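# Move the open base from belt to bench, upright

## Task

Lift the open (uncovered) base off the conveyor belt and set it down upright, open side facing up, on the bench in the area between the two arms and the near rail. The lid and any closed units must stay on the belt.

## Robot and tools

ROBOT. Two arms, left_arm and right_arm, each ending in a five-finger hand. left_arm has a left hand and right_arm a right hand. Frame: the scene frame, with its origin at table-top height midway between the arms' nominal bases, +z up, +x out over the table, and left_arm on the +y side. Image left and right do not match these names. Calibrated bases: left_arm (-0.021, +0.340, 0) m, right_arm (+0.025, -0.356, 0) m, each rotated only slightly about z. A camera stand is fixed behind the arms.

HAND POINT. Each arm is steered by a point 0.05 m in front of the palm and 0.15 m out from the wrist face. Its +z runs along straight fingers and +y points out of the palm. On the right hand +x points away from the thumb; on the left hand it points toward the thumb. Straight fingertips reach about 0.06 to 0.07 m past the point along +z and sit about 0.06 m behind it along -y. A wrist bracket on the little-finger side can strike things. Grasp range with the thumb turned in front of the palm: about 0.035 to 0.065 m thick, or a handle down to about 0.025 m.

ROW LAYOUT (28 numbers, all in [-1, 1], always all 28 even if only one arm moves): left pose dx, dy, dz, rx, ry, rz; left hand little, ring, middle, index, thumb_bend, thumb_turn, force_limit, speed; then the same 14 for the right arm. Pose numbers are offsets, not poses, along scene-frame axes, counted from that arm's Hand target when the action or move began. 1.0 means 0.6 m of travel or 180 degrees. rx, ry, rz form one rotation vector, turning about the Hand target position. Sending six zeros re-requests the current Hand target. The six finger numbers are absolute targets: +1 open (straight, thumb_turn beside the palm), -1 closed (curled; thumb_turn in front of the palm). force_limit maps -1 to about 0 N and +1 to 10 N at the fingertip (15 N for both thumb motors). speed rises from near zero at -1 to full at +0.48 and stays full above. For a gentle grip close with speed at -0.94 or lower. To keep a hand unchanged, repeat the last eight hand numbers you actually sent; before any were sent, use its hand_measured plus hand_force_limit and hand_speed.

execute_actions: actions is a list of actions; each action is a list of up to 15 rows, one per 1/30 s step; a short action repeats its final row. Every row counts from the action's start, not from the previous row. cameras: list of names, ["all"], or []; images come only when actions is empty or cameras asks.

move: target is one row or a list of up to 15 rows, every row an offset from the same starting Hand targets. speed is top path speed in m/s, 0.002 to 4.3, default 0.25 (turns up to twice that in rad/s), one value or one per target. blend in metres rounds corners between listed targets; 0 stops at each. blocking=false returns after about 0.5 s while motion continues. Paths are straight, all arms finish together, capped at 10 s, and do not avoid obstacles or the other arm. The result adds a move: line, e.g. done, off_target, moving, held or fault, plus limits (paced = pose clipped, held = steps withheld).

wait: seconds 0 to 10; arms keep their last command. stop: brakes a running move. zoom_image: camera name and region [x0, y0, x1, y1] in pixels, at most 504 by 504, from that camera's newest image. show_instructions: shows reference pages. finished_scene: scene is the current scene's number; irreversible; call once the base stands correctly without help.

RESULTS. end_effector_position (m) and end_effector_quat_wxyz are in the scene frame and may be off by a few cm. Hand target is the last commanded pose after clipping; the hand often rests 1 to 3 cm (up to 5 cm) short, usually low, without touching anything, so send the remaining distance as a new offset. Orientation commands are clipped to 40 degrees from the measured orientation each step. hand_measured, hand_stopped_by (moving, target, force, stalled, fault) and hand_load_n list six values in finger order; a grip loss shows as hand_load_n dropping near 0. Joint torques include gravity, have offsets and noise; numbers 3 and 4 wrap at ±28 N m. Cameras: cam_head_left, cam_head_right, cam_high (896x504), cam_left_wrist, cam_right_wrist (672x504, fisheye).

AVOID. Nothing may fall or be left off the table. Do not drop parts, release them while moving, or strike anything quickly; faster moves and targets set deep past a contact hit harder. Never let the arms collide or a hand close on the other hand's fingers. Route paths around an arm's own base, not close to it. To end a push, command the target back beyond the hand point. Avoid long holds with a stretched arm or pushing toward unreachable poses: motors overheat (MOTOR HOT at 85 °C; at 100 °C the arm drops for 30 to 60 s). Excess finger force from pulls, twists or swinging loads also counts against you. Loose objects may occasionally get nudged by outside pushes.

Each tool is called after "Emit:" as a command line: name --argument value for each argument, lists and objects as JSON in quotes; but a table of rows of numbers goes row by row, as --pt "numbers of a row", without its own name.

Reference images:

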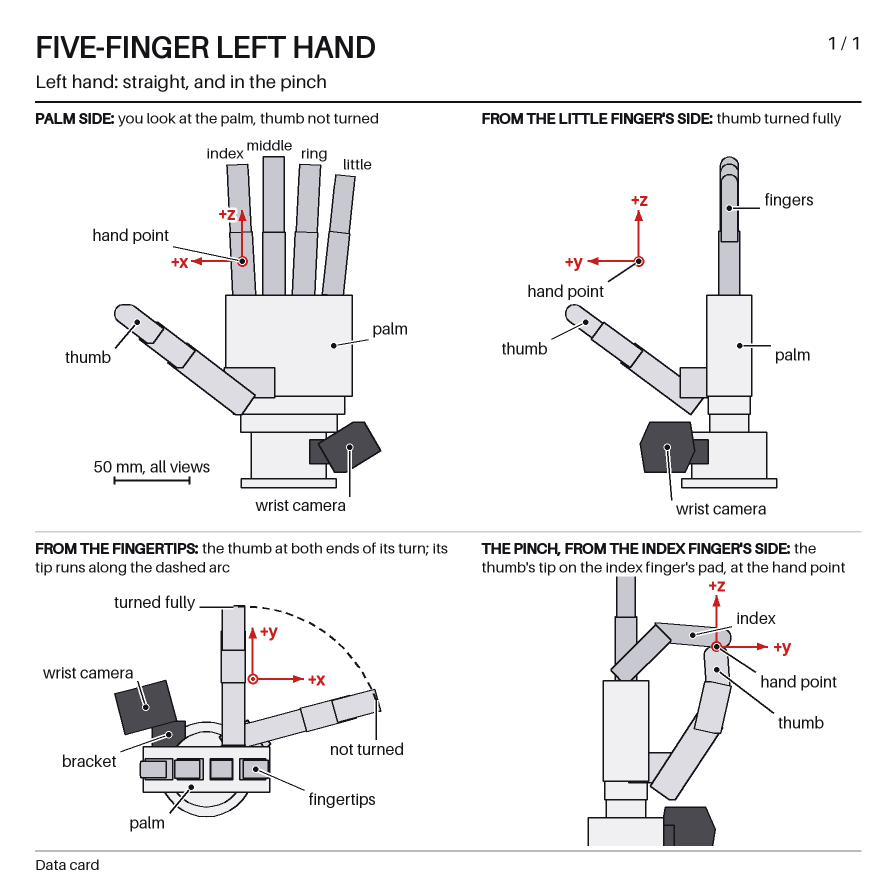

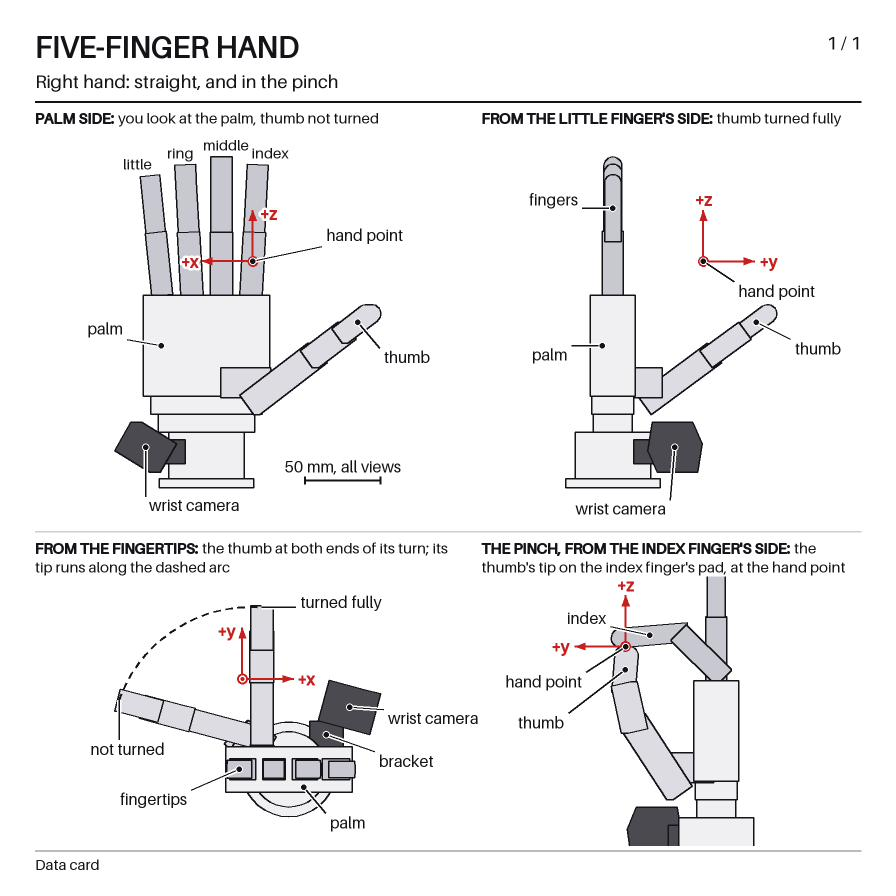

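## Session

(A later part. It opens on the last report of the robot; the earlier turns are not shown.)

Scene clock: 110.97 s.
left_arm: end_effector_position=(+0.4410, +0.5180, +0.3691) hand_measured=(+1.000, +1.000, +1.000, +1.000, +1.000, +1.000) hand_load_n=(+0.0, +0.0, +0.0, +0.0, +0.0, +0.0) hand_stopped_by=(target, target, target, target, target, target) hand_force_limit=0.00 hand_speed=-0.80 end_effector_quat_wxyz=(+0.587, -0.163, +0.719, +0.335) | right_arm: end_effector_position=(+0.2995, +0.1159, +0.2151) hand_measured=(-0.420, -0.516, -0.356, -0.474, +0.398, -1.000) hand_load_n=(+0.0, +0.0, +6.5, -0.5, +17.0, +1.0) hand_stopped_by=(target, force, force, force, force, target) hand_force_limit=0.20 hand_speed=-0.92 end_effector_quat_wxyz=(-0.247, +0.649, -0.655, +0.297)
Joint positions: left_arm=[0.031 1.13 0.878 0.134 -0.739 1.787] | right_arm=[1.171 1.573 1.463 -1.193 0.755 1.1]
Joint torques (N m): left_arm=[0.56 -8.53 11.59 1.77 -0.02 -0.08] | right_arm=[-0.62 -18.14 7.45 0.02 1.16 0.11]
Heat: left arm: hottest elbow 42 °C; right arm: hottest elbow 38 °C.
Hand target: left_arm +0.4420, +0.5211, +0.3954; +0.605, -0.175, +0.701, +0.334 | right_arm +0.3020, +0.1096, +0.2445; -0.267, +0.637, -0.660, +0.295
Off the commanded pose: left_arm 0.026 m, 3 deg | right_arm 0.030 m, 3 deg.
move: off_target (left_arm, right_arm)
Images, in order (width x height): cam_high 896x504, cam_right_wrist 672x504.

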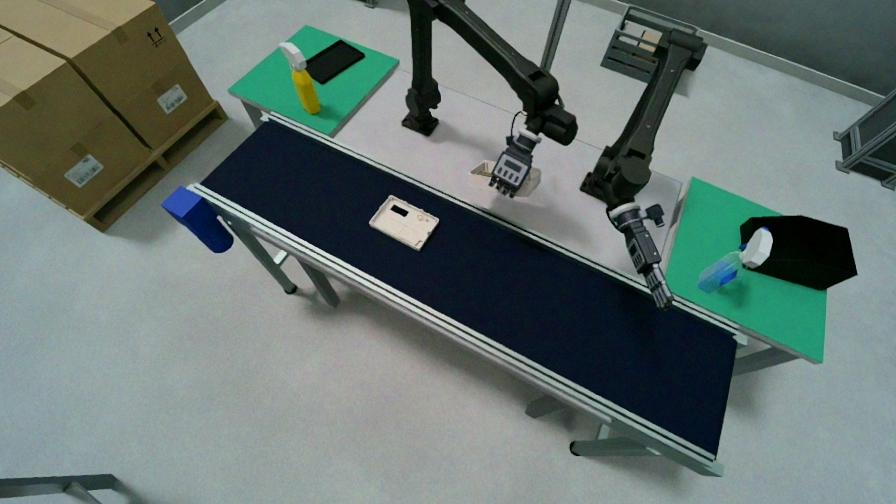

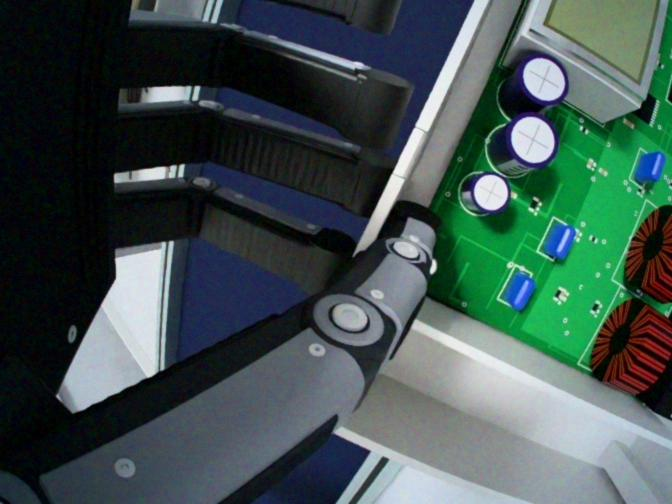

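Emit:
move --pt "0 0 0 0 0 0 1 1 1 1 1 1 0 -0.8 -0.1 -0.02 0 0 0 0 -0.42 -0.84 -0.84 -0.84 0.0 -1 0.2 -0.92" --pt "0 0 0 0 0 0 1 1 1 1 1 1 0 -0.8 -0.115 -0.02 -0.24 0 0 0 -0.42 -0.84 -0.84 -0.84 0.0 -1 0.2 -0.92" --cameras '["cam_head_left","cam_high"]' --speed 0.1 --blend 0.02

Emit:
zoom_image --camera "cam_high" --region '[440, 100, 560, 220]'

Scene clock: 117.67 s.
left_arm: end_effector_position=(+0.4410, +0.5180, +0.3691) hand_measured=(+1.000, +1.000, +1.000, +1.000, +1.000, +1.000) hand_load_n=(+0.0, +0.0, +0.0, +0.0, +0.0, +0.0) hand_stopped_by=(target, target, target, target, target, target) hand_force_limit=0.00 hand_speed=-0.80 end_effector_quat_wxyz=(+0.587, -0.163, +0.719, +0.335) | right_arm: end_effector_position=(+0.2356, +0.0875, +0.0988) hand_measured=(-0.420, -0.516, -0.356, -0.474, +0.398, -1.000) hand_load_n=(+0.5, +0.0, +7.5, +0.0, +14.0, +1.5) hand_stopped_by=(target, force, force, force, force, target) hand_force_limit=0.20 hand_speed=-0.92 end_effector_quat_wxyz=(-0.253, +0.642, -0.659, +0.299)
Joint positions: left_arm=[0.031 1.13 0.878 0.134 -0.739 1.787] | right_arm=[1.288 1.551 1.121 -0.979 0.792 1.275]
Joint torques (N m): left_arm=[0.56 -8.47 11.6 1.76 -0.01 -0.1] | right_arm=[-0.26 -11.69 6.38 1.57 1.04 0.16]
Heat: left arm: hottest elbow 43 °C; right arm: hottest elbow 38 °C.
Hand target: left_arm +0.4420, +0.5211, +0.3954; +0.605, -0.175, +0.701, +0.334 | right_arm +0.2330, +0.0976, +0.1005; -0.267, +0.637, -0.660, +0.295
Off the commanded pose: left_arm 0.026 m, 3 deg | right_arm 0.010 m, 2 deg.
move: off_target (left_arm)
Images, in order (width x height): cam_head_left 896x504, cam_high 896x504.

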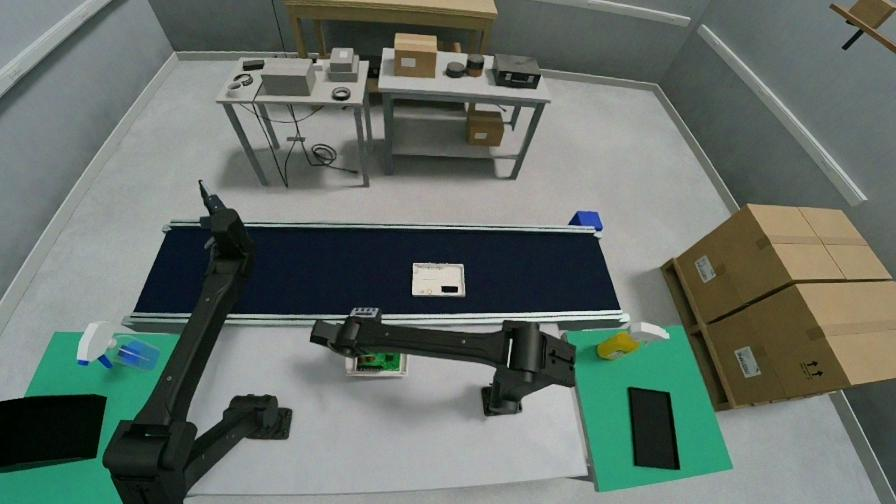

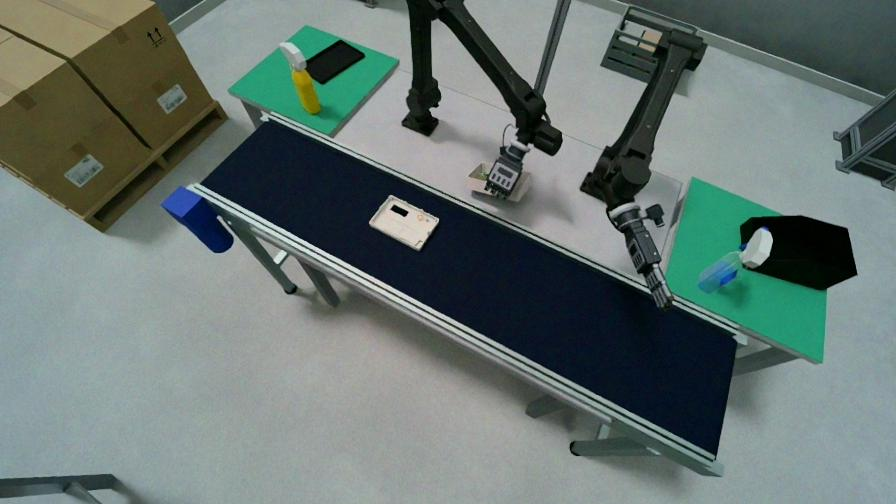

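Scaled by 4.200 from the camera's 896x504 image, which has a finer 1280x720 frame.

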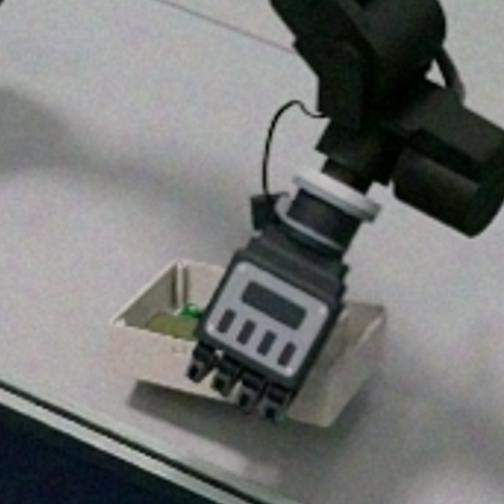

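Emit:
move --target '[0,0,0,0,0,0,1,1,1,1,1,1,0,-0.8, 0,0,-0.065,0,0,0,-0.42,-0.84,-0.84,-0.84,0.0,-1,0.2,-0.92]' --cameras '["cam_high"]' --speed 0.04

Emit:
zoom_image --camera "cam_high" --region '[440, 100, 560, 220]'

Scene clock: 124.37 s.
left_arm: end_effector_position=(+0.4410, +0.5180, +0.3691) hand_measured=(+1.000, +1.000, +1.000, +1.000, +1.000, +1.000) hand_load_n=(+0.0, +0.0, +0.0, +0.0, +0.0, +0.0) hand_stopped_by=(target, target, target, target, target, target) hand_force_limit=0.00 hand_speed=-0.80 end_effector_quat_wxyz=(+0.587, -0.163, +0.719, +0.335) | right_arm: end_effector_position=(+0.2370, +0.0894, +0.0657) hand_measured=(-0.420, -0.516, -0.356, -0.474, +0.398, -1.000) hand_load_n=(+0.0, -1.0, +4.0, +2.0, +14.5, +3.0) hand_stopped_by=(target, force, force, force, force, target) hand_force_limit=0.20 hand_speed=-0.92 end_effector_quat_wxyz=(-0.258, +0.640, -0.660, +0.299)
Joint positions: left_arm=[0.031 1.13 0.878 0.134 -0.739 1.787] | right_arm=[1.288 1.593 1.071 -0.877 0.797 1.273]
Joint torques (N m): left_arm=[0.56 -8.64 11.59 1.74 -0.01 -0.08] | right_arm=[0.09 -11.87 5.61 1.36 0.89 0.14]
Heat: left arm: hottest elbow 43 °C; right arm: hottest elbow 38 °C.
Hand target: left_arm +0.4420, +0.5211, +0.3954; +0.605, -0.175, +0.701, +0.334 | right_arm +0.2330, +0.0976, +0.0615; -0.267, +0.637, -0.660, +0.295
Off the commanded pose: left_arm 0.026 m, 3 deg | right_arm 0.010 m, 1 deg.
move: off_target (left_arm)
Images, in order (width x height): cam_high 896x504.

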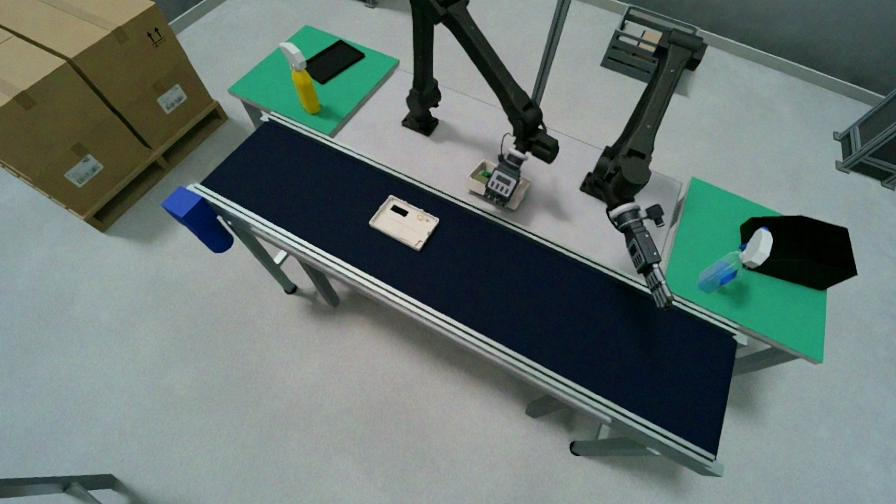

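Scaled by 4.200 from the camera's 896x504 image, which has a finer 1280x720 frame.

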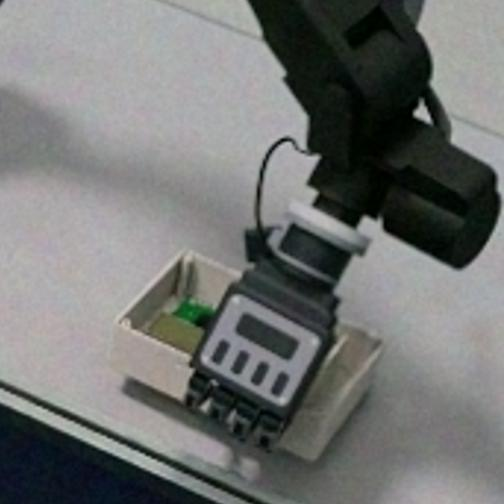

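Emit:
move --pt "0 0 0 0 0 0 1 1 1 1 1 1 0 -0.8 0 0 0 0 0 0 -0.42 -0.48 -0.345 -0.44 0.0 -1 0.2 -0.92" --pt "0 0 0 0 0 0 1 1 1 1 1 1 0 -0.8 0 0 -0.035 0 0 0 -0.42 -0.46 -0.345 -0.41 0.0 -1 0.2 -0.92" --cameras '["cam_high"]' --speed 0.03

Emit:
zoom_image --camera "cam_high" --region '[440, 100, 560, 220]'

Scene clock: 130.43 s.
left_arm: end_effector_position=(+0.4410, +0.5180, +0.3691) hand_measured=(+1.000, +1.000, +1.000, +1.000, +1.000, +1.000) hand_load_n=(+0.0, -0.5, +0.0, +0.0, +0.0, +0.0) hand_stopped_by=(target, target, target, target, target, target) hand_force_limit=0.00 hand_speed=-0.80 end_effector_quat_wxyz=(+0.587, -0.163, +0.719, +0.335) | right_arm: end_effector_position=(+0.2365, +0.0878, +0.0438) hand_measured=(-0.420, -0.460, -0.344, -0.410, +0.398, -1.000) hand_load_n=(+0.0, +0.5, +3.0, +0.0, +10.0, +2.0) hand_stopped_by=(target, target, target, target, force, target) hand_force_limit=0.20 hand_speed=-0.92 end_effector_quat_wxyz=(-0.255, +0.641, -0.659, +0.300)
Joint positions: left_arm=[0.031 1.13 0.878 0.134 -0.739 1.787] | right_arm=[1.288 1.623 1.043 -0.824 0.797 1.273]
Joint torques (N m): left_arm=[0.56 -8.59 11.59 1.83 0 -0.08] | right_arm=[0.26 -11.69 5.37 1.7 0.76 0.15]
Heat: left arm: hottest elbow 43 °C; right arm: hottest elbow 37 °C.
Hand target: left_arm +0.4420, +0.5211, +0.3954; +0.605, -0.175, +0.701, +0.334 | right_arm +0.2330, +0.0976, +0.0405; -0.267, +0.637, -0.660, +0.295
Off the commanded pose: left_arm 0.026 m, 3 deg | right_arm 0.011 m, 2 deg.
move: off_target (left_arm, right_arm); target 2's new numbers were sent with right_arm's hand 0.011 m and 2 deg from that target
Images, in order (width x height): cam_high 896x504.

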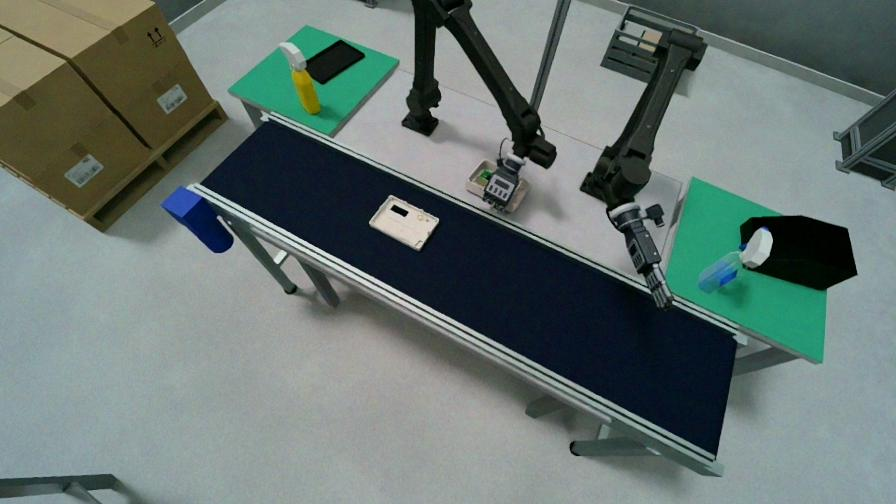

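Scaled by 4.200 from the camera's 896x504 image, which has a finer 1280x720 frame.

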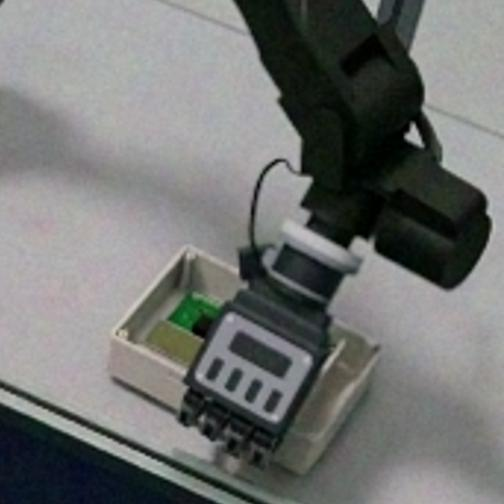

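Emit:
move --target '[0,0,0,0,0,0,1,1,1,1,1,1,0,-0.8, 0,0,-0.02,0,0,0,-0.42,-0.46,-0.345,-0.41,0.0,-1,0.2,-0.92]' --cameras '["cam_high"]' --speed 0.03

Emit:
zoom_image --camera "cam_high" --region '[440, 100, 560, 220]'

Scene clock: 134.47 s.
left_arm: end_effector_position=(+0.4410, +0.5180, +0.3691) hand_measured=(+1.000, +1.000, +1.000, +1.000, +1.000, +1.000) hand_load_n=(+0.0, +0.0, +0.0, +0.0, +0.0, +0.0) hand_stopped_by=(target, target, target, target, target, target) hand_force_limit=0.00 hand_speed=-0.80 end_effector_quat_wxyz=(+0.587, -0.163, +0.719, +0.335) | right_arm: end_effector_position=(+0.2363, +0.0868, +0.0320) hand_measured=(-0.420, -0.460, -0.344, -0.410, +0.398, -1.000) hand_load_n=(+0.0, +3.0, +1.5, +2.0, +11.5, +2.0) hand_stopped_by=(target, target, target, target, force, target) hand_force_limit=0.20 hand_speed=-0.92 end_effector_quat_wxyz=(-0.255, +0.641, -0.659, +0.301)
Joint positions: left_arm=[0.031 1.13 0.878 0.134 -0.739 1.787] | right_arm=[1.288 1.64 1.028 -0.794 0.797 1.273]
Joint torques (N m): left_arm=[0.67 -8.7 11.63 1.87 -0.02 -0.09] | right_arm=[-0.09 -11.46 5.35 1.96 0.77 0.13]
Heat: left arm: hottest elbow 43 °C; right arm: hottest elbow 37 °C.
Hand target: left_arm +0.4420, +0.5211, +0.3954; +0.605, -0.175, +0.701, +0.334 | right_arm +0.2330, +0.0976, +0.0285; -0.267, +0.637, -0.660, +0.295
Off the commanded pose: left_arm 0.026 m, 3 deg | right_arm 0.012 m, 2 deg.
move: off_target (left_arm, right_arm)
Images, in order (width x height): cam_high 896x504.

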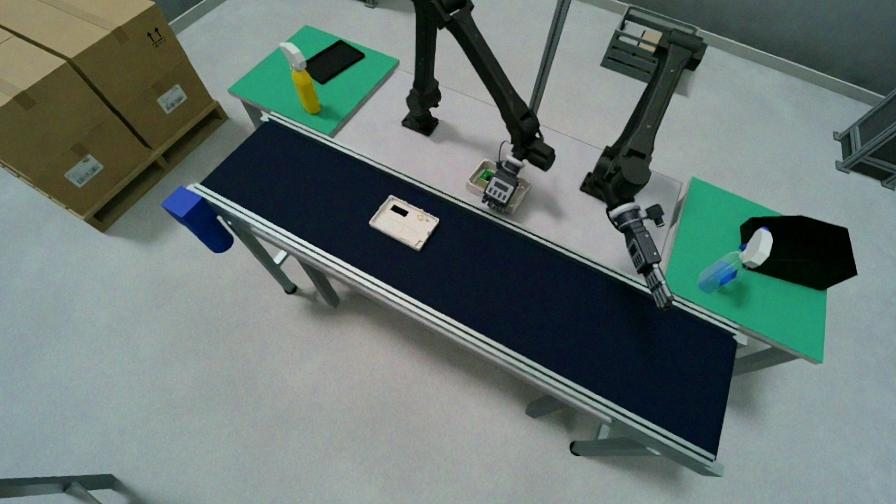

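Scaled by 4.200 from the camera's 896x504 image, which has a finer 1280x720 frame.

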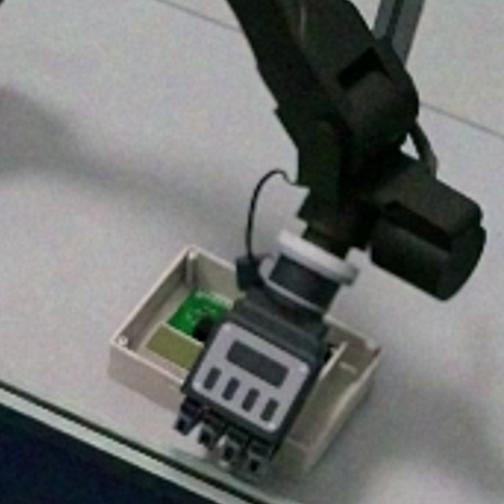

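Emit:
move --pt "0 0 0 0 0 0 1 1 1 1 1 1 0 -0.8 0 0 0 0 0 0 -0.3 -0.35 -0.25 -0.3 0.44 -1 0.2 -0.92" --pt "0 0 0 0 0 0 1 1 1 1 1 1 0 -0.8 0 0 0.002 0 0 0 0.1 0.05 0.05 0.05 0.7 -1 0.2 -0.8" --pt "0 0 0 0 0 0 1 1 1 1 1 1 0 -0.8 0 0 0.005 0 0 0 0.2 0.2 0.2 0.2 0.7 -1 0.2 -0.8" --cameras '["cam_right_wrist"]' --speed 0.05

Scene clock: 143.07 s.
left_arm: end_effector_position=(+0.4410, +0.5180, +0.3691) hand_measured=(+1.000, +1.000, +1.000, +1.000, +1.000, +1.000) hand_load_n=(+0.0, +0.0, +0.0, +0.0, +0.0, +0.0) hand_stopped_by=(target, target, target, target, target, target) hand_force_limit=0.00 hand_speed=-0.80 end_effector_quat_wxyz=(+0.587, -0.163, +0.719, +0.335) | right_arm: end_effector_position=(+0.2248, +0.0939, +0.0323) hand_measured=(+0.200, +0.200, +0.200, +0.200, +0.700, -1.000) hand_load_n=(+0.0, +0.0, +0.0, -2.0, -1.0, -0.5) hand_stopped_by=(target, target, target, target, target, target) hand_force_limit=0.20 hand_speed=-0.80 end_effector_quat_wxyz=(-0.261, +0.648, -0.652, +0.295)
Joint positions: left_arm=[0.031 1.13 0.878 0.134 -0.739 1.787] | right_arm=[1.314 1.64 1.028 -0.788 0.795 1.275]
Joint torques (N m): left_arm=[0.62 -8.53 11.64 1.76 -0.01 -0.1] | right_arm=[-0.67 -11.87 5.57 1.31 0.95 0.17]
Heat: left arm: hottest elbow 43 °C; right arm: hottest elbow 37 °C.
Hand target: left_arm +0.4420, +0.5211, +0.3954; +0.605, -0.175, +0.701, +0.334 | right_arm +0.2330, +0.0976, +0.0315; -0.267, +0.637, -0.660, +0.295
Off the commanded pose: left_arm 0.026 m, 3 deg | right_arm 0.009 m, 2 deg.
move: off_target (left_arm)
Images, in order (width x height): cam_right_wrist 672x504.

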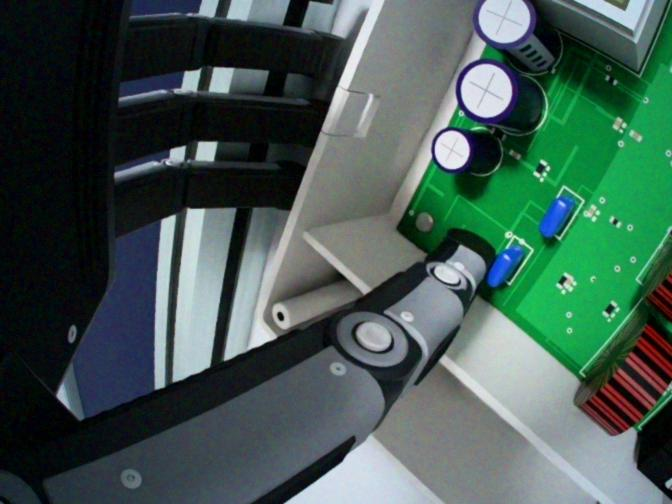

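Emit:
move --pt "0 0 0 0 0 0 1 1 1 1 1 1 0 -0.8 0.012 0 0.15 0 0 0 0.2 0.2 0.2 0.2 0.7 -1 0.2 -0.8" --pt "0 0 0 0 0 0 1 1 1 1 1 1 0 -0.8 0.01 -0.1 0.3 0 0 0 0.2 0.2 0.2 0.2 0.7 -1 0.2 -0.8" --cameras '["cam_high","cam_head_left"]' --speed '[0.08,0.2]'

Scene clock: 150.43 s.
left_arm: end_effector_position=(+0.4410, +0.5180, +0.3691) hand_measured=(+1.000, +1.000, +1.000, +1.000, +1.000, +1.000) hand_load_n=(+0.0, +0.0, +0.0, +0.0, +0.0, +0.0) hand_stopped_by=(target, target, target, target, target, target) hand_force_limit=0.00 hand_speed=-0.80 end_effector_quat_wxyz=(+0.587, -0.163, +0.719, +0.335) | right_arm: end_effector_position=(+0.2306, +0.0249, +0.1828) hand_measured=(+0.200, +0.200, +0.200, +0.200, +0.700, -1.000) hand_load_n=(+0.0, +0.0, +0.0, +0.0, +0.0, +0.0) hand_stopped_by=(target, target, target, target, target, target) hand_force_limit=0.20 hand_speed=-0.80 end_effector_quat_wxyz=(-0.249, +0.645, -0.655, +0.305)
Joint positions: left_arm=[0.031 1.13 0.878 0.134 -0.739 1.787] | right_arm=[1.262 1.324 1.115 -1.183 0.794 1.229]
Joint torques (N m): left_arm=[0.56 -8.59 11.6 1.78 -0.02 -0.09] | right_arm=[-1.73 -10.29 10.93 -0.05 0.52 -0.12]
Heat: left arm: hottest elbow 43 °C; right arm: hottest elbow 37 °C.
Hand target: left_arm +0.4420, +0.5211, +0.3954; +0.605, -0.175, +0.701, +0.334 | right_arm +0.2390, +0.0376, +0.2115; -0.267, +0.637, -0.660, +0.295
Off the commanded pose: left_arm 0.026 m, 3 deg | right_arm 0.032 m, 3 deg.
move: off_target (left_arm, right_arm)
Images, in order (width x height): cam_head_left 896x504, cam_high 896x504.

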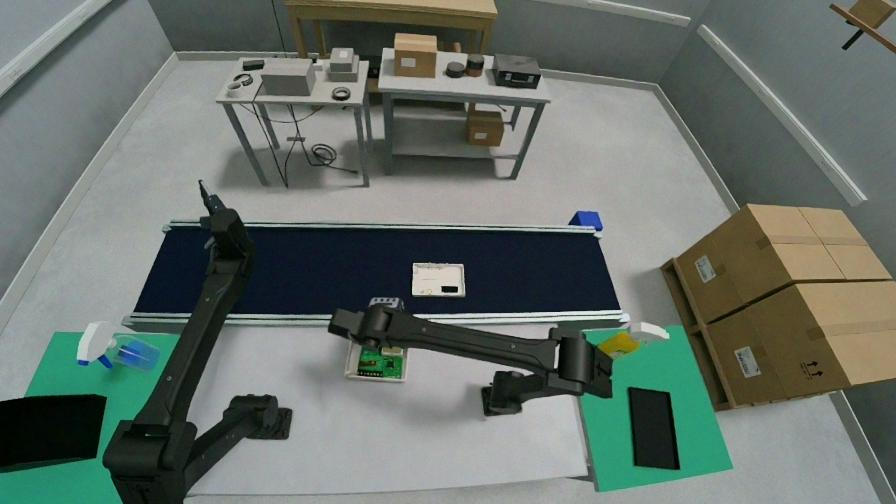

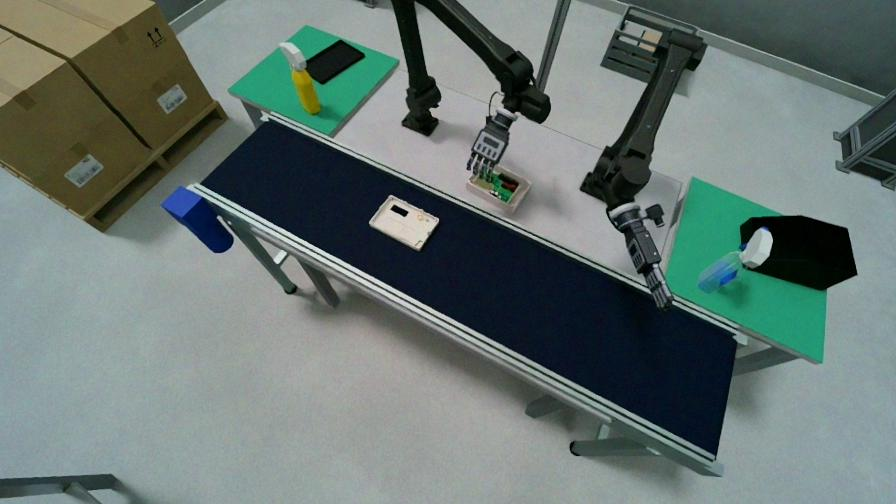

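Emit:
finished_scene --scene 2

The scene is finished: the task was done.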